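# Stack three tins upright into a single tower

## Task

Build one tower out of all three tins, with every tin resting on one of its flat ends (upright, not on its side), one on top of another.

## Robot and tools

ROBOT. There are two arms, left_arm and right_arm. The right arm has a five-finger right hand; the left arm has its mirror image. Base positions in the scene frame: left_arm (+0.014, +0.338, 0) m, right_arm (+0.044, -0.353, 0) m, both turned almost not at all about z. The scene frame sits at table-top height, midway between the nominal bases, with +z up, +x out over the table and the left arm toward +y. Image left and right do not match arm names. A camera stand stands behind the arms. Loose objects may occasionally be nudged by something else.

FRAMES. Each arm reports and is commanded in its own base frame. Fixed cameras and the table use the scene frame. The hand point is a spot 0.05 m in front of the palm and 0.15 m from the wrist flange along the fingers. Its +z runs along straight fingers, +y leaves the palm, +x runs across the palm away from the thumb on the right hand and toward the thumb on the left hand. Straight fingertips end 0.06 to 0.07 m past the point; a wrist bracket on the little-finger side can collide with things. With the thumb swung in front of the palm the hand can close round something 0.035 to 0.065 m thick.

THE ROW. Both motion tools use rows of 28 numbers, each in [-1, 1], always filling both arms. Order: left_arm dx, dy, dz, rx, ry, rz; left hand little, ring, middle, index, thumb_bend, thumb_turn, force_limit, speed; then the same 14 for right_arm. The six pose numbers are an offset, not a pose: a shift along the arm's own base axes plus a rotation vector (rx, ry, rz) about the Hand target's position, measured from the Hand target the arm had when the action or move began. 1.0 equals 0.6 m or 180 degrees. Six zeros re-request the current Hand target. The six hand numbers are absolute targets: +1 open/straight, -1 closed/curled; thumb_turn +1 beside the palm, -1 across it facing the fingers. force_limit maps -1 to about 0 N and +1 to 10 N at the fingertip (15 N for thumb motors); speed rises linearly from near zero at -1 to full at +0.48 and stays full above. No hand value means keep: to leave a hand alone, resend the eight hand numbers from its last executed row; before any row has run for it, send hand_measured plus hand_force_limit and hand_speed. For a gentle grip close at speed -0.94 or below. To tighten, raise force_limit and send a target more closed than hand_measured; to loosen, send one more open.

TOOLS.
execute_actions(actions, cameras): actions is a list of actions, each a list of up to 15 rows, one row per 1/30 s step; a short action repeats its last row to fill 15 steps. Every row of an action counts from that action's starting Hand target. cameras lists names (cam_high, cam_left_wrist, cam_right_wrist), ["all"] or []; an empty actions list returns all images by default.
move(target, speed, blend, blocking, cameras): target is one 28-number row or a list of up to 15; every row in the list is an offset from the same starting Hand targets. speed is path speed in m/s, 0.002 to 4.3, default 0.25 (turning limited to twice that in rad/s), one value or one per target. blend in metres rounds corners between listed targets; 0 stops at each. A move caps at 10 s and does not avoid obstacles or the other arm. blocking=false returns early while it runs. Result adds a move: line such as done, off_target, moving, held or fault, plus limits (paced = pose clipped, held = steps withheld).
wait(seconds 0 to 10, cameras): lets time pass holding commands.
stop(cameras): brakes a running move.
zoom_image(camera, region [x0, y0, x1, y1] in pixels, at most 504 each way): closer look at the newest image of that camera.
show_instructions(): shows the reference pages.
finished_scene(scene): ends the current scene, giving its number; irreversible.

RESULTS. end_effector_position (m) and end_effector_quat_wxyz are in the arm's base frame. Hand target is the last commanded pose after clipping; the next offset builds on it. Resting 1 to 3 cm (sometimes 5 cm) low or short is normal sag, not contact; send the missing distance to close it. hand_measured, hand_stopped_by (moving, target, force, stalled, fault) and hand_load_n follow the motor order above; a lost grip shows as load near 0. Joint torques include arm weight; numbers 3 and 4 wrap at plus or minus 28 N m. Motor temperatures and a MOTOR HOT line warn of heat.

CAUTIONS. Commanded orientation is clipped to within 40 degrees of the current one; small turns can shift the hand point noticeably. Keep paths away from an arm's own base. Faster moves hit harder; targets far past a contact press harder. An arm blocked by something keeps pushing until commanded back past the hand point. Never let the hands press or grip each other, never drop a tin or release it while moving, never push fixed objects hard, and keep every tin on the table. Avoid long stretched holds or pushing at unreachable poses: at 100 °C the arm goes limp for 30 s or more. Cameras: cam_high 896x504, wrist cameras 616x616 fisheye.

Each tool is called after "Request:" as name(argument=value, ...) on one line, values as JSON.

Reference images:

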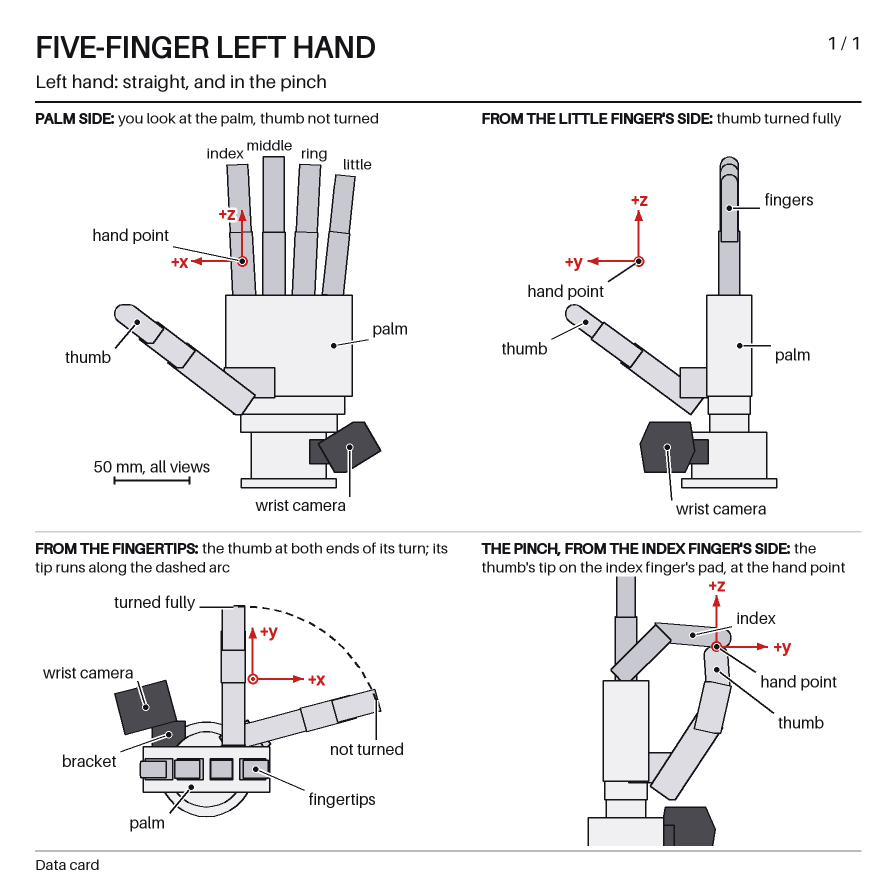

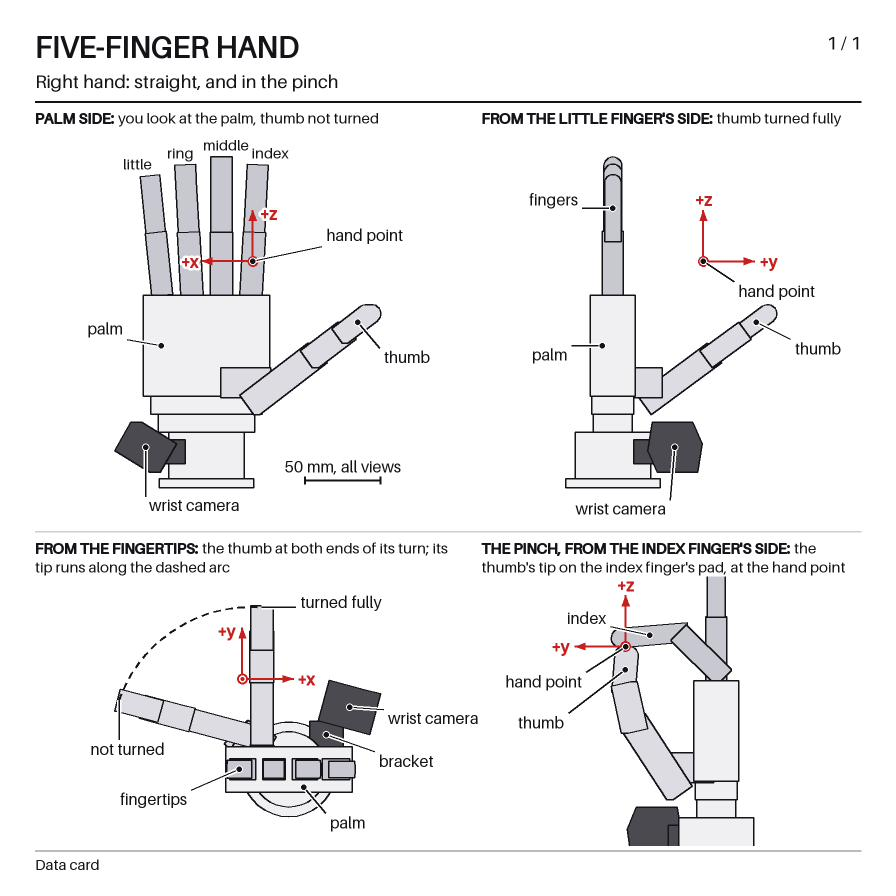

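## Session

Request:
execute_actions(actions=[])

Scene clock: 0.00 s.
left_arm: end_effector_position=(+0.6139, -0.3120, +0.3020) hand_measured=(+1.000, +1.000, +1.000, +1.000, +1.000, +1.000) hand_load_n=(+0.0, +0.0, +0.0, +0.0, +0.0, +0.0) hand_stopped_by=(target, target, target, target, target, target) hand_force_limit=0.00 hand_speed=-0.80 end_effector_quat_wxyz=(+0.209, +0.234, +0.948, -0.051) | right_arm: end_effector_position=(+0.2236, +0.2505, +0.1494) hand_measured=(+1.000, +1.000, +1.000, +1.000, +1.000, +1.000) hand_load_n=(+0.0, +0.0, +0.0, +0.0, +0.0, +0.0) hand_stopped_by=(target, target, target, target, target, target) hand_force_limit=0.00 hand_speed=-0.80 end_effector_quat_wxyz=(-0.121, +0.870, -0.464, -0.115)
Joint positions: left_arm=[-0.563 1.998 2.295 -1.435 -0.034 1.499] | right_arm=[0.571 1.317 1.022 -1.172 -0.321 -0.003]
Joint velocities: within noise
Joint torques (N m): no reading
Motor temperatures (°C): left_arm=[27 24 25 25 22 25] | right_arm=[25 24 25 25 27 26]
Heat: left arm: hottest waist 27 °C; right arm: hottest wrist yaw 27 °C.
Hand target: left_arm +0.6162, -0.3135, +0.3227; +0.229, +0.233, +0.943, -0.058 | right_arm +0.2304, +0.2548, +0.1560; -0.130, +0.870, -0.462, -0.110

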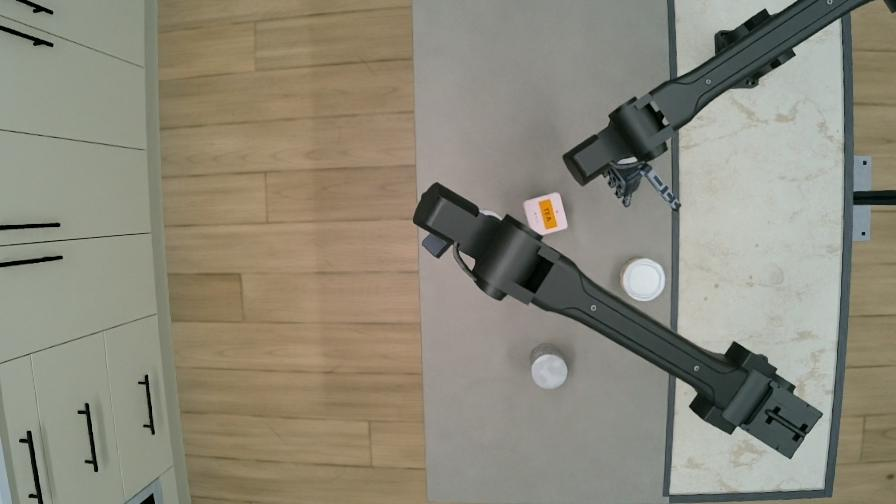

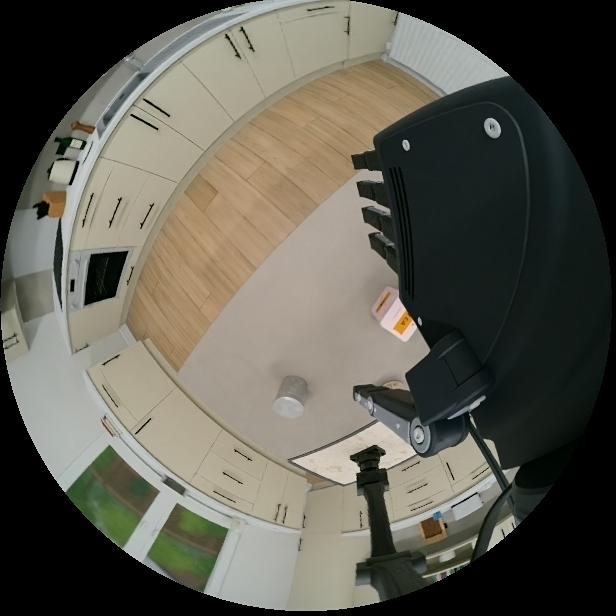

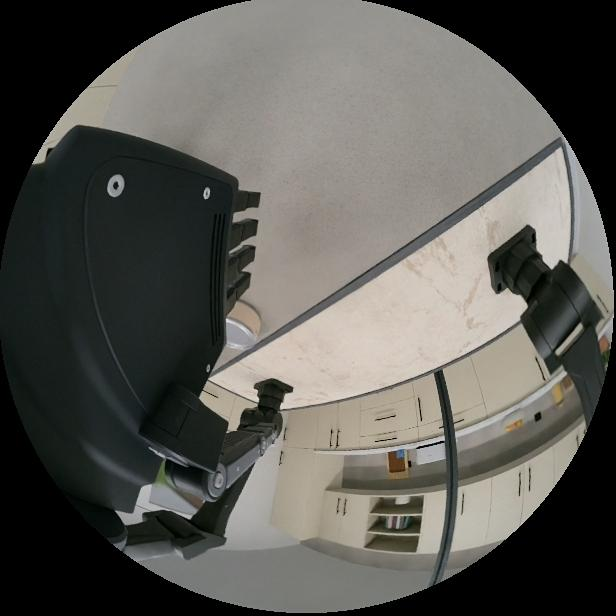

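Request:
zoom_image(camera="cam_high", region=[400, 140, 700, 420])

Request:
zoom_image(camera="cam_left_wrist", region=[240, 240, 480, 460])

Scaled by 1.680.

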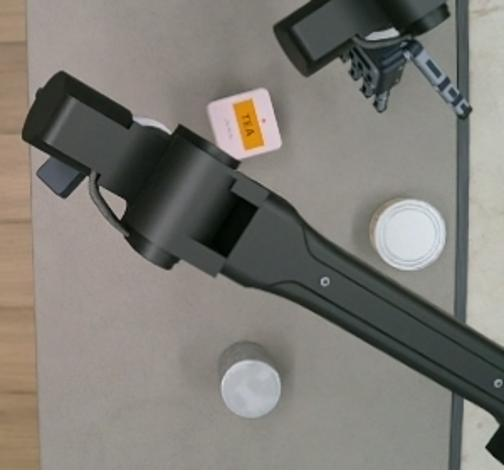

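Scaled by 2.100 from the camera's 616x616 image, which has a finer 880x880 frame.

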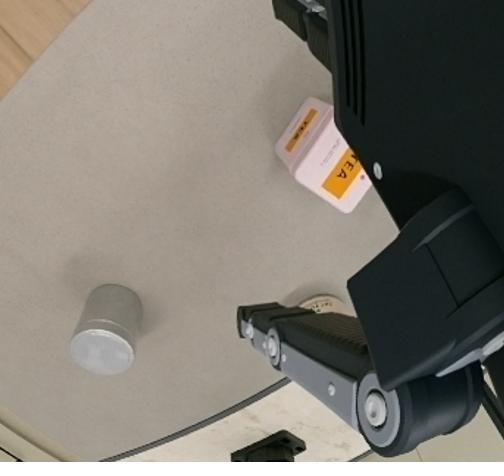

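Request:
move(target=[-0.417,0.583,0.083,0,0,0,1,1,1,1,1,1,0,-0.8,0.083,-0.333,0.167,0,0,0,1,1,1,1,1,1,0,-0.8], speed=0.3, cameras=["all"])

Scene clock: 27.37 s.
left_arm: end_effector_position=(+0.3670, +0.0389, +0.3734) hand_measured=(+1.000, +1.000, +1.000, +1.000, +1.000, +1.000) hand_load_n=(+0.0, +0.0, +0.0, +0.0, +0.0, +0.0) hand_stopped_by=(target, target, target, target, target, target) hand_force_limit=0.00 hand_speed=-0.80 end_effector_quat_wxyz=(+0.234, +0.226, +0.944, -0.055) | right_arm: end_effector_position=(+0.2683, +0.0561, +0.2446) hand_measured=(+1.000, +1.000, +1.000, +1.000, +1.000, +1.000) hand_load_n=(+0.0, +0.0, +0.0, +0.0, +0.0, +0.0) hand_stopped_by=(target, target, target, target, target, target) hand_force_limit=0.00 hand_speed=-0.80 end_effector_quat_wxyz=(-0.124, +0.867, -0.467, -0.121)
Joint positions: left_arm=[0.05 1.057 1.413 -1.498 0.232 2.04] | right_arm=[0.003 1.282 1.24 -1.627 -0.334 -0.597]
Joint torques (N m): left_arm=[-0.32 -4.89 6.67 0.94 0.34 0.02] | right_arm=[-0.5 -8 11.1 -0.49 -0.5 -0.09]
Heat: left arm: hottest waist 27 °C; right arm: hottest elbow 27 °C.
Hand target: left_arm +0.3661, +0.0364, +0.3724; +0.229, +0.233, +0.943, -0.058 | right_arm +0.2802, +0.0550, +0.2563; -0.130, +0.870, -0.462, -0.110
Off the commanded pose: left_arm 0.003 m, 1 deg | right_arm 0.017 m, 2 deg.
move: off_target (right_arm)

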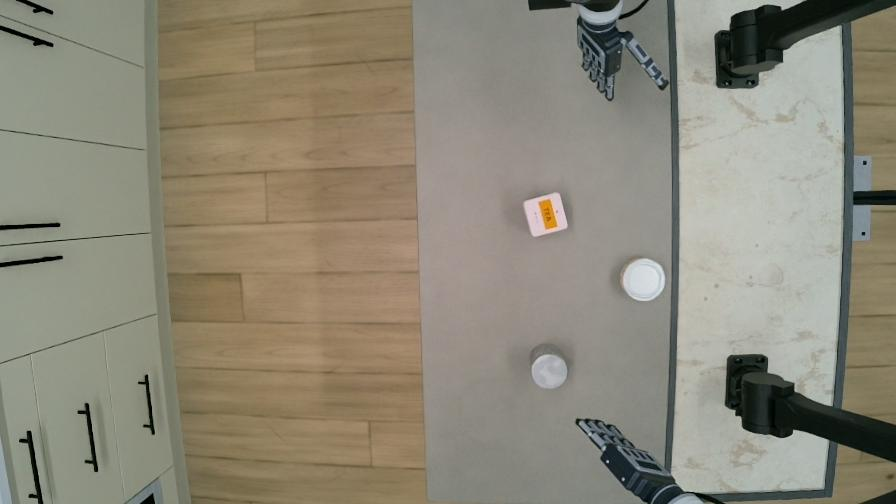

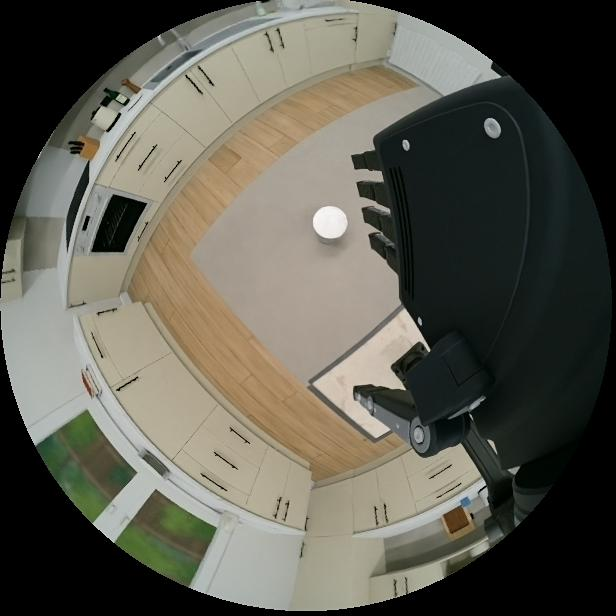

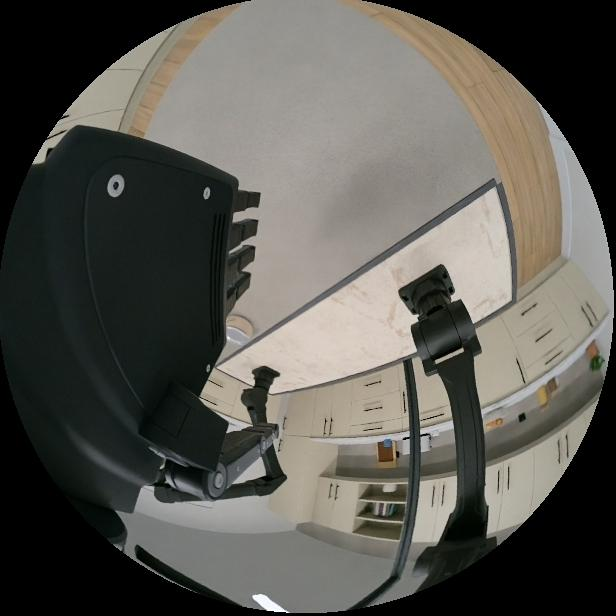

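Request:
zoom_image(camera="cam_high", region=[500, 170, 600, 270])

Request:
zoom_image(camera="cam_high", region=[500, 310, 600, 410])

Request:
zoom_image(camera="cam_high", region=[590, 230, 690, 330])

Request:
zoom_image(camera="cam_left_wrist", region=[280, 180, 380, 280])

Scaled by 5.040.

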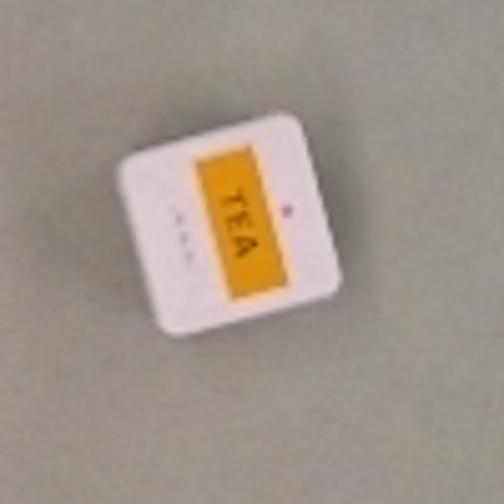

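Scaled by 5.040.

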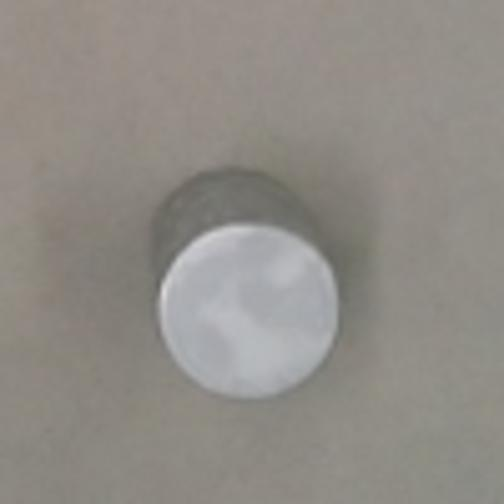

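Scaled by 5.040.

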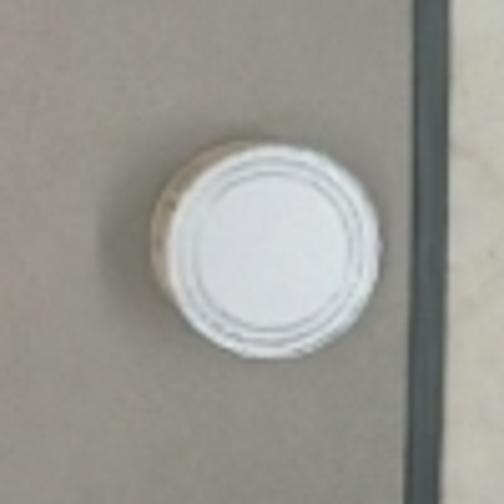

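Scaled by 5.040 from the camera's 616x616 image, which has a finer 880x880 frame.

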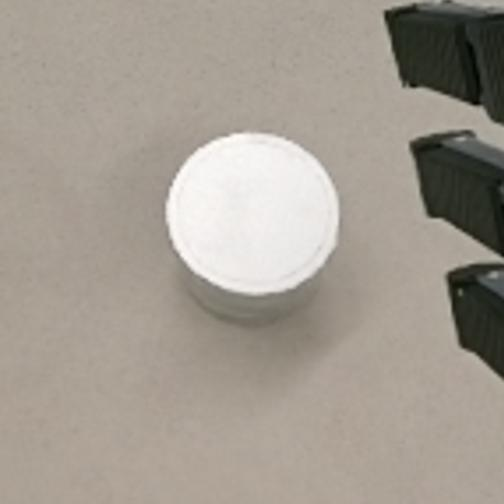

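Request:
move(target=[0.157,-0.16,-0.07,-0.0816,0.1581,0.602,1,1,1,1,1,1,0,-0.2,0.243,0.438,0.04,-0.1092,-0.0066,-0.0971,1,1,1,1,1,1,0,-0.2], speed=0.3, cameras=["all"])

Scene clock: 95.03 s.
left_arm: end_effector_position=(+0.4492, -0.0612, +0.3171) hand_measured=(+1.000, +1.000, +1.000, +1.000, +1.000, +1.000) hand_load_n=(+0.0, +0.0, +0.0, +0.0, +0.0, +0.0) hand_stopped_by=(target, target, target, target, target, target) hand_force_limit=0.00 hand_speed=-0.20 end_effector_quat_wxyz=(+0.042, -0.657, +0.752, -0.048) | right_arm: end_effector_position=(+0.4171, +0.3097, +0.2711) hand_measured=(+1.000, +1.000, +1.000, +1.000, +1.000, +1.000) hand_load_n=(+0.0, +0.0, +0.0, +0.0, +0.0, +0.0) hand_stopped_by=(target, target, target, target, target, target) hand_force_limit=0.00 hand_speed=-0.20 end_effector_quat_wxyz=(-0.023, +0.800, -0.599, +0.003)
Joint positions: left_arm=[-0.071 1.618 1.843 -1.668 0.008 0.063] | right_arm=[0.548 1.811 1.965 -1.679 -0.012 0.262]
Joint torques (N m): left_arm=[0.73 -13.45 10.04 0.38 0.15 -0.17] | right_arm=[0.03 -15.38 11.81 -0.29 0 0.11]
Motor temperatures (°C): left_arm=[27 25 28 25 22 25] | right_arm=[25 25 31 25 27 26]
Heat: left arm: hottest elbow 28 °C; right arm: hottest elbow 31 °C.
Hand target: left_arm +0.4603, -0.0597, +0.3305; +0.000, -0.663, +0.749, +0.000 | right_arm +0.4259, +0.3178, +0.2801; +0.000, +0.801, -0.599, +0.000
Off the commanded pose: left_arm 0.017 m, 7 deg | right_arm 0.015 m, 3 deg.
joint sent to its limit (left arm) — joint 4 (wrist pitch), lower limit. The joint targets are off in orientation, not in position.
joint sent to its limit (right arm) — joint 4 (wrist pitch), lower limit. The joint targets are off in orientation, not in position.
move: off_target (left_arm, right_arm)

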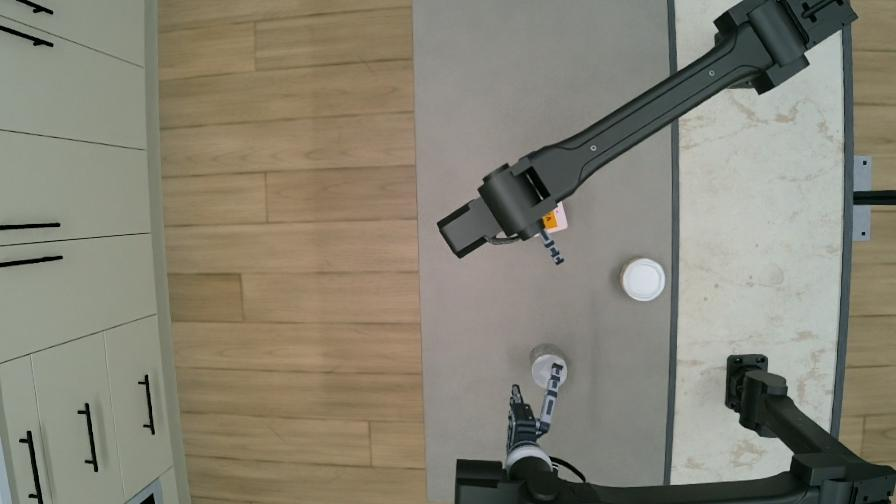

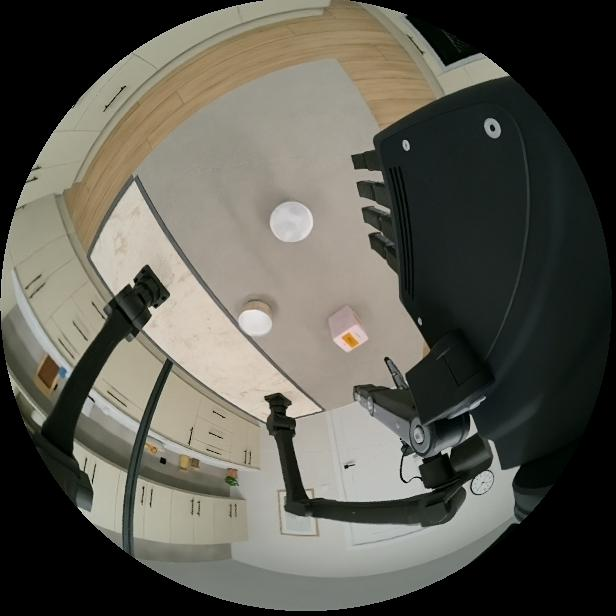

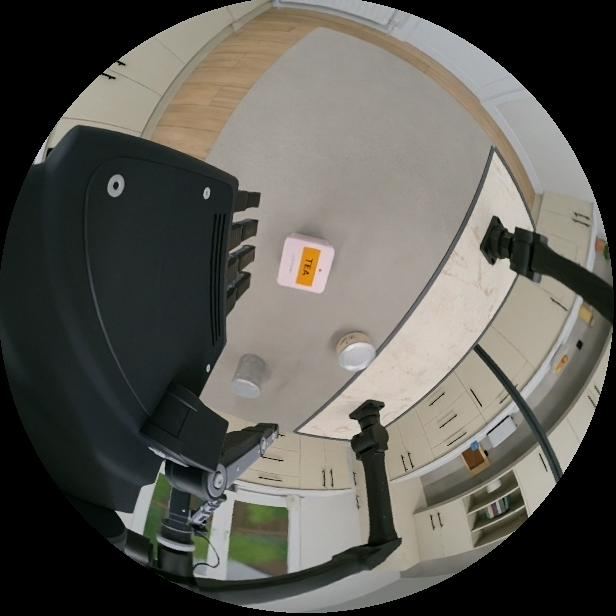

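Request:
zoom_image(camera="cam_left_wrist", region=[220, 180, 400, 370])

Request:
zoom_image(camera="cam_right_wrist", region=[220, 210, 400, 410])

Scaled by 2.653 from the camera's 616x616 image, which has a finer 880x880 frame.

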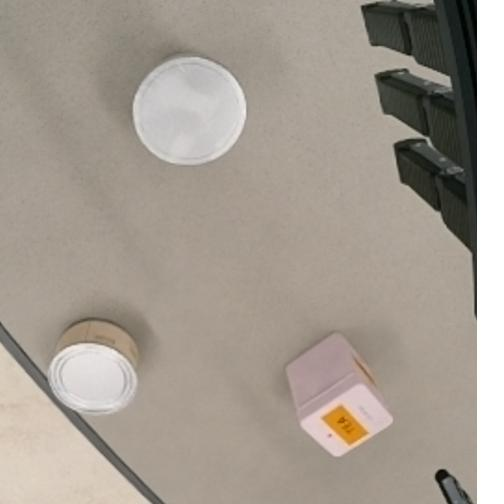

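Scaled by 2.520 from the camera's 616x616 image, which has a finer 880x880 frame.

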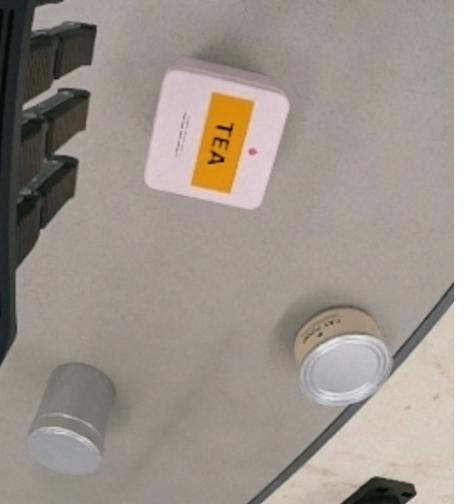

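Request:
move(target=[0,0,0,0,0,0,1,1,1,1,1,-1,0,-0.2,0.025,0.023,-0.2,0.0706,-0.2398,0,1,1,1,1,1,-1,0,-0.2], speed=0.2, cameras=["all"])

Scene clock: 254.83 s.
left_arm: end_effector_position=(+0.4493, -0.0616, +0.3171) hand_measured=(+1.000, +1.000, +1.000, +1.000, +1.000, -1.000) hand_load_n=(+0.0, +0.0, +0.0, +0.0, -0.5, +0.0) hand_stopped_by=(target, target, target, target, target, target) hand_force_limit=0.00 hand_speed=-0.20 end_effector_quat_wxyz=(+0.042, -0.658, +0.751, -0.049) | right_arm: end_effector_position=(+0.4414, +0.3282, +0.1537) hand_measured=(+1.000, +1.000, +1.000, +1.000, +1.000, -1.000) hand_load_n=(+0.0, +0.0, +0.0, +0.0, +0.0, +0.0) hand_stopped_by=(target, target, target, target, target, target) hand_force_limit=0.00 hand_speed=-0.20 end_effector_quat_wxyz=(-0.295, +0.740, -0.561, +0.223)
Joint positions: left_arm=[-0.071 1.618 1.843 -1.668 0.009 0.06] | right_arm=[0.647 1.452 1.124 -0.519 0.253 0.277]
Joint torques (N m): left_arm=[0.67 -13.39 10.07 0.34 0.12 -0.16] | right_arm=[0.32 -13.63 7.98 2.13 0.31 -0.07]
Motor temperatures (°C): left_arm=[26 27 34 25 22 25] | right_arm=[25 27 35 25 27 25]
Heat: left arm: hottest elbow 34 °C; right arm: hottest elbow 35 °C.
Hand target: left_arm +0.4603, -0.0597, +0.3305; +0.000, -0.663, +0.749, +0.000 | right_arm +0.4409, +0.3317, +0.1602; -0.307, +0.740, -0.554, +0.229
Off the commanded pose: left_arm 0.017 m, 7 deg | right_arm 0.007 m, 2 deg.
joint sent to its limit (left arm) — joint 4 (wrist pitch), lower limit. The joint targets are off in orientation, not in position.
move: off_target (left_arm)

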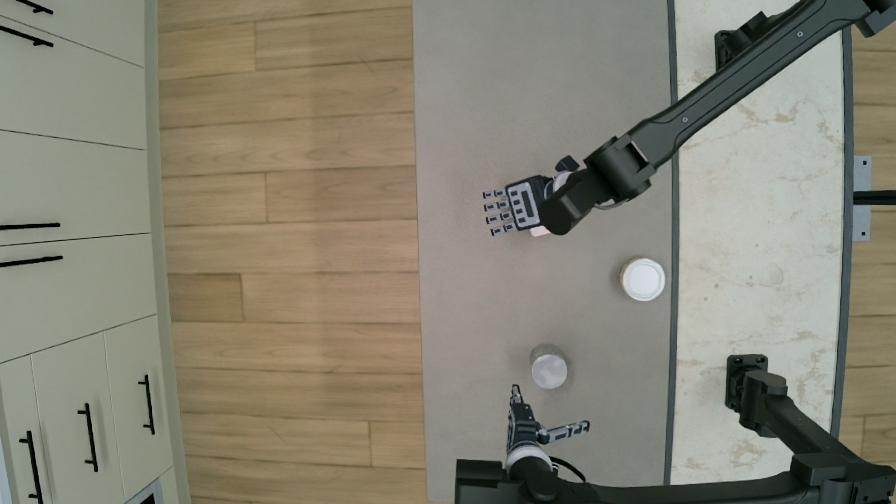

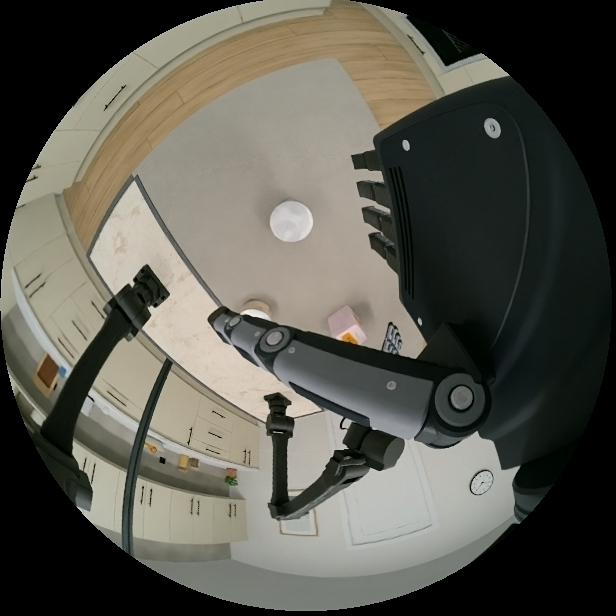

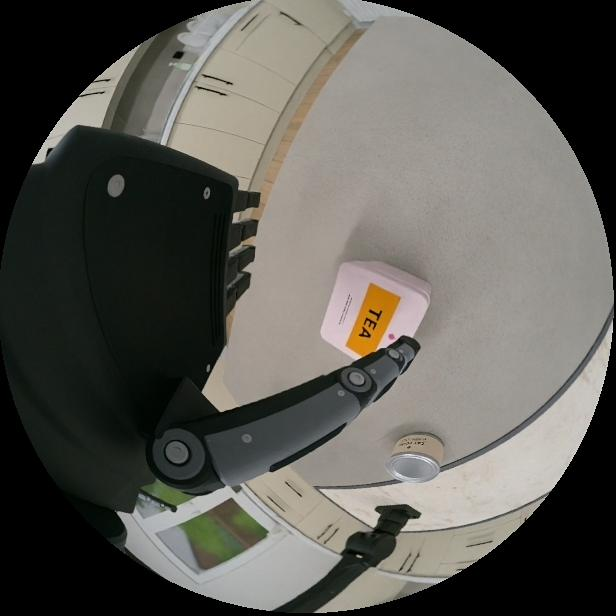

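Request:
move(target=[-0.05,0,0.0,0,0.05,0,1,1,1,1,1,-1,0,-0.2,-0.025,0.017,-0.1,0,0,0,1,1,1,1,1,-1,0,-0.2], speed=0.15, cameras=["cam_high","cam_right_wrist"])

Scene clock: 272.80 s.
left_arm: end_effector_position=(+0.4380, -0.0629, +0.3160) hand_measured=(+1.000, +1.000, +1.000, +1.000, +1.000, -1.000) hand_load_n=(+0.0, +0.0, +0.0, +0.0, +0.0, +0.0) hand_stopped_by=(target, target, target, target, target, target) hand_force_limit=0.00 hand_speed=-0.20 end_effector_quat_wxyz=(+0.031, -0.659, +0.750, -0.052) | right_arm: end_effector_position=(+0.4271, +0.3372, +0.1074) hand_measured=(+1.000, +1.000, +1.000, +1.000, +1.000, -1.000) hand_load_n=(+0.0, +0.0, +0.0, +0.0, +0.0, +0.0) hand_stopped_by=(target, target, target, target, target, target) hand_force_limit=0.00 hand_speed=-0.20 end_effector_quat_wxyz=(-0.305, +0.741, -0.553, +0.230)
Joint positions: left_arm=[-0.067 1.593 1.807 -1.668 0.03 0.06] | right_arm=[0.685 1.477 1.011 -0.362 0.279 0.288]
Joint torques (N m): left_arm=[0.79 -17.08 6.39 0.32 0.15 -0.18] | right_arm=[0.38 -10.81 7.54 2.04 0.3 0.15]
Heat: left arm: hottest elbow 34 °C; right arm: hottest elbow 34 °C.
Hand target: left_arm +0.4302, -0.0597, +0.3304; -0.059, -0.661, +0.746, +0.052 | right_arm +0.4259, +0.3419, +0.1002; -0.307, +0.740, -0.553, +0.229
Off the commanded pose: left_arm 0.017 m, 16 deg | right_arm 0.009 m, 0 deg.
joint sent to its limit (left arm) — joint 4 (wrist pitch), lower limit. The joint targets are off in orientation, not in position.
move: off_target (left_arm)
Images, in order (width x height): cam_high 896x504, cam_right_wrist 616x616.

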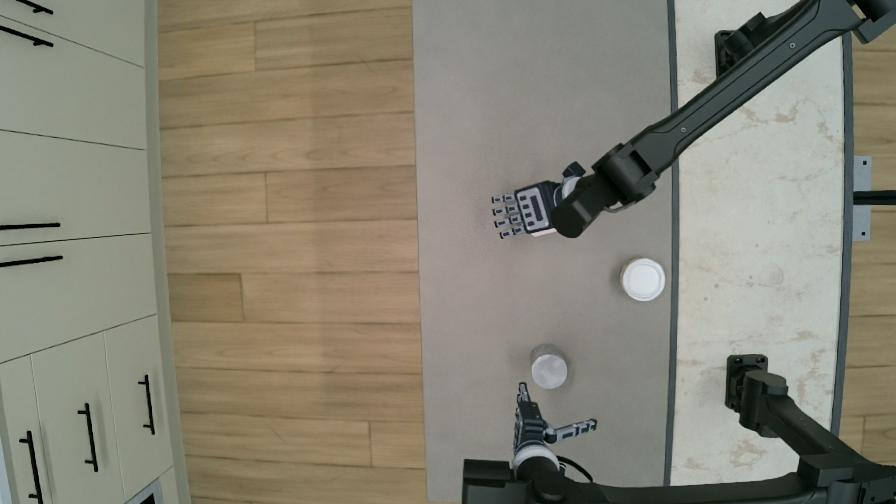

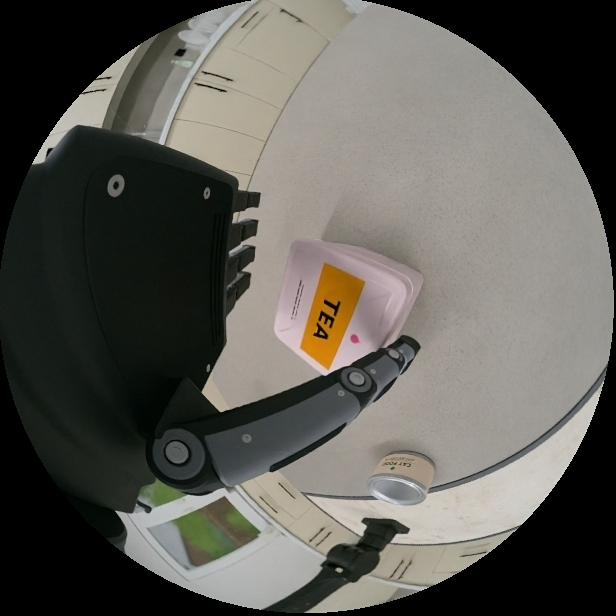

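Request:
move(target=[0.0,0,0.0,0,-0.05,0,1,1,1,1,1,-1,0,-0.2,0,0,-0.08,0,0,0,1,1,1,1,1,-1,0,-0.2], speed=0.1, cameras=["cam_high","cam_right_wrist"])

Scene clock: 281.07 s.
left_arm: end_effector_position=(+0.4383, -0.0599, +0.3156) hand_measured=(+1.000, +1.000, +1.000, +1.000, +1.000, -1.000) hand_load_n=(+0.0, +0.0, +0.0, +0.0, +0.0, +0.0) hand_stopped_by=(target, target, target, target, target, target) hand_force_limit=0.00 hand_speed=-0.20 end_effector_quat_wxyz=(+0.036, -0.660, +0.749, -0.046) | right_arm: end_effector_position=(+0.4316, +0.3412, +0.0728) hand_measured=(+1.000, +1.000, +1.000, +1.000, +1.000, -1.000) hand_load_n=(+0.0, -0.5, +0.0, +0.0, +0.5, -0.5) hand_stopped_by=(target, target, target, target, target, target) hand_force_limit=0.00 hand_speed=-0.20 end_effector_quat_wxyz=(-0.318, +0.735, -0.552, +0.233)
Joint positions: left_arm=[-0.067 1.593 1.807 -1.668 0.014 0.058] | right_arm=[0.685 1.531 0.954 -0.224 0.279 0.289]
Joint torques (N m): left_arm=[0.03 -17.26 6.5 0.34 -0.11 -0.17] | right_arm=[0.67 -10.58 6.3 1.98 0.27 0.08]
Heat: left arm: hottest elbow 33 °C; right arm: hottest elbow 33 °C.
Hand target: left_arm +0.4302, -0.0597, +0.3305; +0.000, -0.663, +0.749, +0.000 | right_arm +0.4258, +0.3419, +0.0521; -0.306, +0.740, -0.553, +0.229
Off the commanded pose: left_arm 0.017 m, 7 deg | right_arm 0.021 m, 1 deg.
joint sent to its limit (left arm) — joint 4 (wrist pitch), lower limit. The joint targets are off in orientation, not in position.
move: off_target (left_arm, right_arm)
Images, in order (width x height): cam_high 896x504, cam_right_wrist 616x616.

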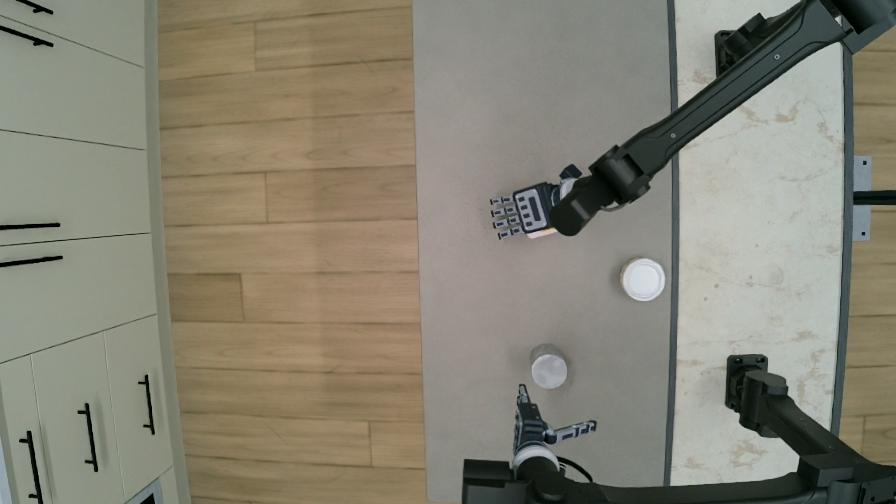

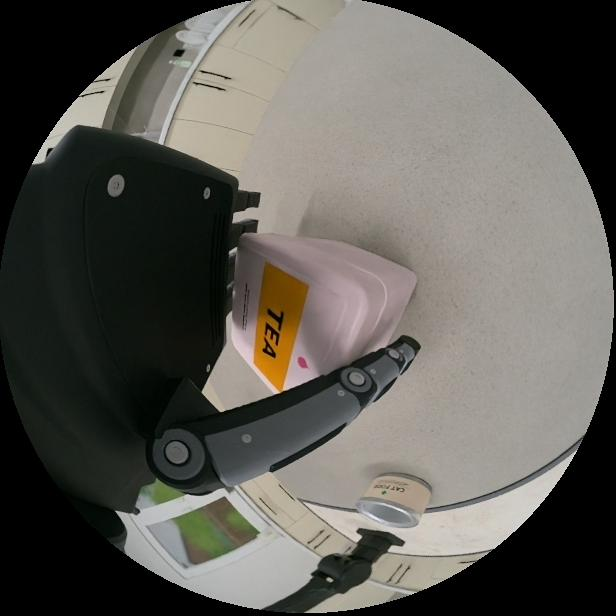

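Request:
zoom_image(camera="cam_right_wrist", region=[200, 190, 450, 440])

Request:
zoom_image(camera="cam_high", region=[470, 150, 620, 260])

Scaled by 2.016 from the camera's 616x616 image, which has a finer 880x880 frame.

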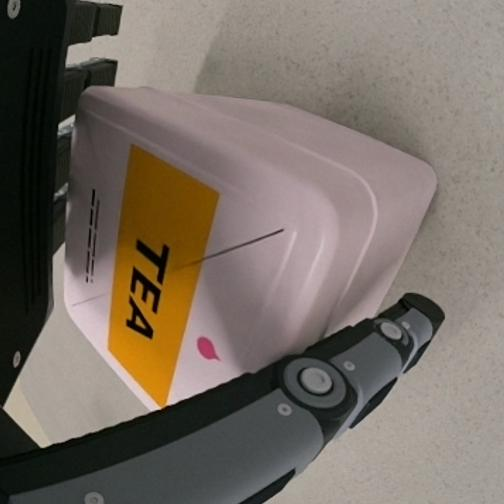

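Scaled by 3.360.

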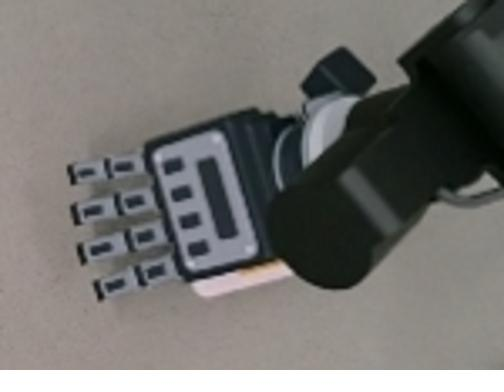

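Request:
move(target=[0.0,0,0.0,0,0,0,1,1,1,1,1,-1,0,-0.2,0.005,0,0.04,0,0,0,1,1,1,1,1,-1,0,-0.2], speed=0.1, cameras=["cam_right_wrist"])

Scene clock: 307.37 s.
left_arm: end_effector_position=(+0.4383, -0.0599, +0.3156) hand_measured=(+1.000, +1.000, +1.000, +1.000, +1.000, -1.000) hand_load_n=(+0.0, +0.0, +0.0, +0.0, +0.0, +0.0) hand_stopped_by=(target, target, target, target, target, target) hand_force_limit=0.00 hand_speed=-0.20 end_effector_quat_wxyz=(+0.036, -0.660, +0.749, -0.046) | right_arm: end_effector_position=(+0.4270, +0.3376, +0.0715) hand_measured=(+1.000, +1.000, +1.000, +1.000, +1.000, -1.000) hand_load_n=(+0.0, +0.0, +0.0, +0.0, +0.0, +0.5) hand_stopped_by=(target, target, target, target, target, target) hand_force_limit=0.00 hand_speed=-0.20 end_effector_quat_wxyz=(-0.308, +0.738, -0.554, +0.230)
Joint positions: left_arm=[-0.067 1.593 1.807 -1.668 0.014 0.058] | right_arm=[0.685 1.525 0.954 -0.251 0.279 0.292]
Joint torques (N m): left_arm=[0.03 -17.14 6.49 0.32 -0.11 -0.18] | right_arm=[0.03 -11.99 9.02 0.62 0.15 0]
Heat: left arm: hottest elbow 31 °C; right arm: hottest elbow 31 °C.
Hand target: left_arm +0.4302, -0.0597, +0.3305; +0.000, -0.663, +0.749, +0.000 | right_arm +0.4288, +0.3419, +0.0762; -0.307, +0.740, -0.553, +0.229
Off the commanded pose: left_arm 0.017 m, 7 deg | right_arm 0.006 m, 0 deg.
joint sent to its limit (left arm) — joint 4 (wrist pitch), lower limit. The joint targets are off in orientation, not in position.
move: off_target (left_arm)
Images, in order (width x height): cam_right_wrist 616x616.

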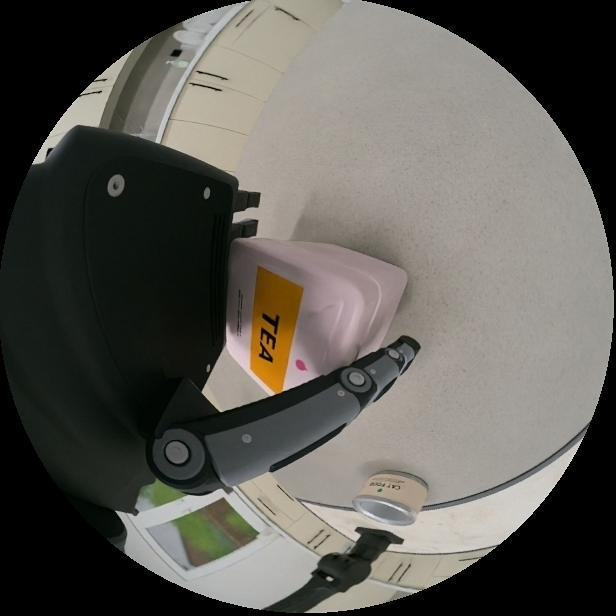

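Request:
move(target=[0.0,0,0.0,0,0,0,1,1,1,1,1,-1,0,-0.2,0.0,0.005,0.035,0,0,0,1,1,1,1,1,-1,0,-0.2], speed=0.1, cameras=["cam_right_wrist"])

Scene clock: 336.97 s.
left_arm: end_effector_position=(+0.4383, -0.0599, +0.3156) hand_measured=(+1.000, +1.000, +1.000, +1.000, +1.000, -1.000) hand_load_n=(+0.0, +0.5, +0.0, +0.0, +0.0, +0.0) hand_stopped_by=(target, target, target, target, target, target) hand_force_limit=0.00 hand_speed=-0.20 end_effector_quat_wxyz=(+0.036, -0.660, +0.749, -0.046) | right_arm: end_effector_position=(+0.4167, +0.3291, +0.0702) hand_measured=(+1.000, +1.000, +1.000, +1.000, +1.000, -1.000) hand_load_n=(+0.0, +0.0, +0.0, +0.0, +0.0, +0.0) hand_stopped_by=(target, target, target, target, target, target) hand_force_limit=0.00 hand_speed=-0.20 end_effector_quat_wxyz=(-0.285, +0.747, -0.557, +0.224)
Joint positions: left_arm=[-0.067 1.593 1.807 -1.668 0.014 0.058] | right_arm=[0.685 1.513 0.959 -0.319 0.28 0.293]
Joint torques (N m): left_arm=[0.03 -17.26 6.5 0.34 -0.11 -0.18] | right_arm=[0.32 -12.81 11 0.8 0.31 0.04]
Heat: left arm: hottest elbow 30 °C; right arm: hottest elbow 31 °C.
Hand target: left_arm +0.4302, -0.0597, +0.3305; +0.000, -0.663, +0.749, +0.000 | right_arm +0.4288, +0.3449, +0.0971; -0.307, +0.740, -0.553, +0.229
Off the commanded pose: left_arm 0.017 m, 7 deg | right_arm 0.034 m, 3 deg.
joint sent to its limit (left arm) — joint 4 (wrist pitch), lower limit. The joint targets are off in orientation, not in position.
move: off_target (left_arm, right_arm)
Images, in order (width x height): cam_right_wrist 616x616.

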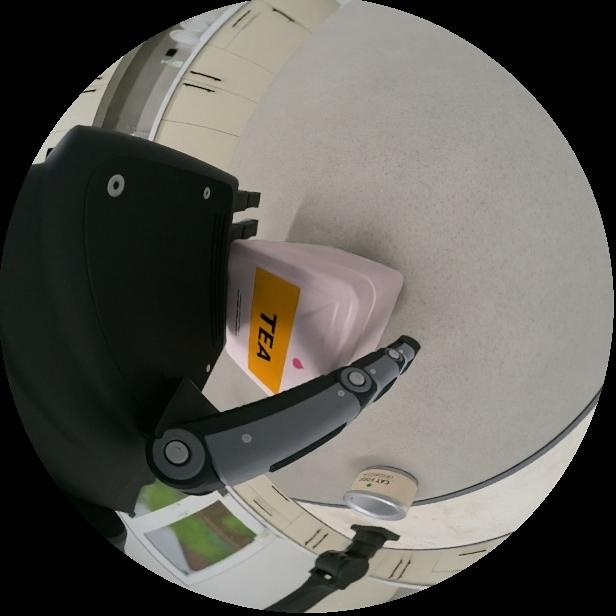

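Request:
move(target=[0.0,0,0.0,0,0,0,1,1,1,1,1,-1,0,-0.2,0.0,0.0,0.06,0,0,0,1,1,1,1,1,-1,0,-0.2], speed=0.15, cameras=["cam_right_wrist"])

Scene clock: 343.40 s.
left_arm: end_effector_position=(+0.4383, -0.0599, +0.3156) hand_measured=(+1.000, +1.000, +1.000, +1.000, +1.000, -1.000) hand_load_n=(+0.0, +0.0, +0.0, +0.0, +0.0, +0.0) hand_stopped_by=(target, target, target, target, target, target) hand_force_limit=0.00 hand_speed=-0.20 end_effector_quat_wxyz=(+0.036, -0.660, +0.749, -0.046) | right_arm: end_effector_position=(+0.4186, +0.3307, +0.1097) hand_measured=(+1.000, +1.000, +1.000, +1.000, +1.000, -1.000) hand_load_n=(-0.5, +0.0, +0.0, +0.0, +0.0, +0.0) hand_stopped_by=(target, target, target, target, target, target) hand_force_limit=0.00 hand_speed=-0.20 end_effector_quat_wxyz=(-0.289, +0.746, -0.556, +0.225)
Joint positions: left_arm=[-0.067 1.593 1.807 -1.668 0.014 0.058] | right_arm=[0.685 1.463 1.018 -0.421 0.28 0.293]
Joint torques (N m): left_arm=[0.09 -17.2 6.5 0.32 -0.11 -0.18] | right_arm=[0.38 -12.75 11.43 0.83 0.28 0.05]
Heat: left arm: hottest elbow 30 °C; right arm: hottest elbow 31 °C.
Hand target: left_arm +0.4302, -0.0597, +0.3305; +0.000, -0.663, +0.749, +0.000 | right_arm +0.4288, +0.3450, +0.1332; -0.307, +0.740, -0.553, +0.229
Off the commanded pose: left_arm 0.017 m, 7 deg | right_arm 0.029 m, 2 deg.
joint sent to its limit (left arm) — joint 4 (wrist pitch), lower limit. The joint targets are off in orientation, not in position.
move: off_target (left_arm, right_arm)
Images, in order (width x height): cam_right_wrist 616x616.

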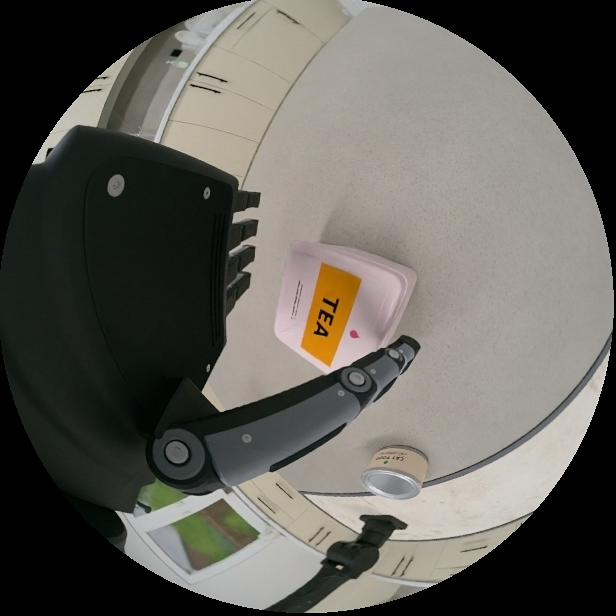

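Request:
move(target=[0.0,0,0.0,0,0,0,1,1,1,1,1,-1,0,-0.2,-0.012,-0.015,-0.078,0,0,0,1,1,1,1,1,-1,0,-0.2], speed=0.12, cameras=["cam_right_wrist"])

Scene clock: 349.73 s.
left_arm: end_effector_position=(+0.4383, -0.0599, +0.3156) hand_measured=(+1.000, +1.000, +1.000, +1.000, +1.000, -1.000) hand_load_n=(+0.0, +0.0, +0.0, +0.0, +0.0, -0.5) hand_stopped_by=(target, target, target, target, target, target) hand_force_limit=0.00 hand_speed=-0.20 end_effector_quat_wxyz=(+0.036, -0.660, +0.749, -0.046) | right_arm: end_effector_position=(+0.4214, +0.3329, +0.0920) hand_measured=(+1.000, +1.000, +1.000, +1.000, +1.000, -1.000) hand_load_n=(+0.0, +0.5, +0.0, +0.0, +0.0, +0.0) hand_stopped_by=(target, target, target, target, target, target) hand_force_limit=0.00 hand_speed=-0.20 end_effector_quat_wxyz=(-0.305, +0.740, -0.555, +0.229)
Joint positions: left_arm=[-0.067 1.593 1.807 -1.668 0.014 0.058] | right_arm=[0.685 1.48 0.969 -0.319 0.28 0.293]
Joint torques (N m): left_arm=[-0.03 -17.14 6.5 0.31 -0.11 -0.18] | right_arm=[-0.15 -11.11 7.41 1.96 0.14 0.03]
Heat: left arm: hottest elbow 30 °C; right arm: hottest elbow 32 °C.
Hand target: left_arm +0.4302, -0.0597, +0.3305; +0.000, -0.663, +0.749, +0.000 | right_arm +0.4216, +0.3359, +0.0863; -0.307, +0.740, -0.553, +0.229
Off the commanded pose: left_arm 0.017 m, 7 deg | right_arm 0.006 m, 0 deg.
joint sent to its limit (left arm) — joint 4 (wrist pitch), lower limit. The joint targets are off in orientation, not in position.
move: off_target (left_arm)
Images, in order (width x height): cam_right_wrist 616x616.

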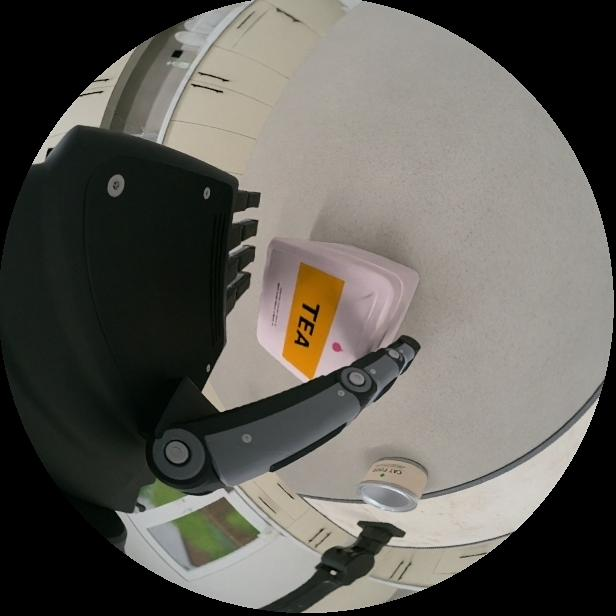

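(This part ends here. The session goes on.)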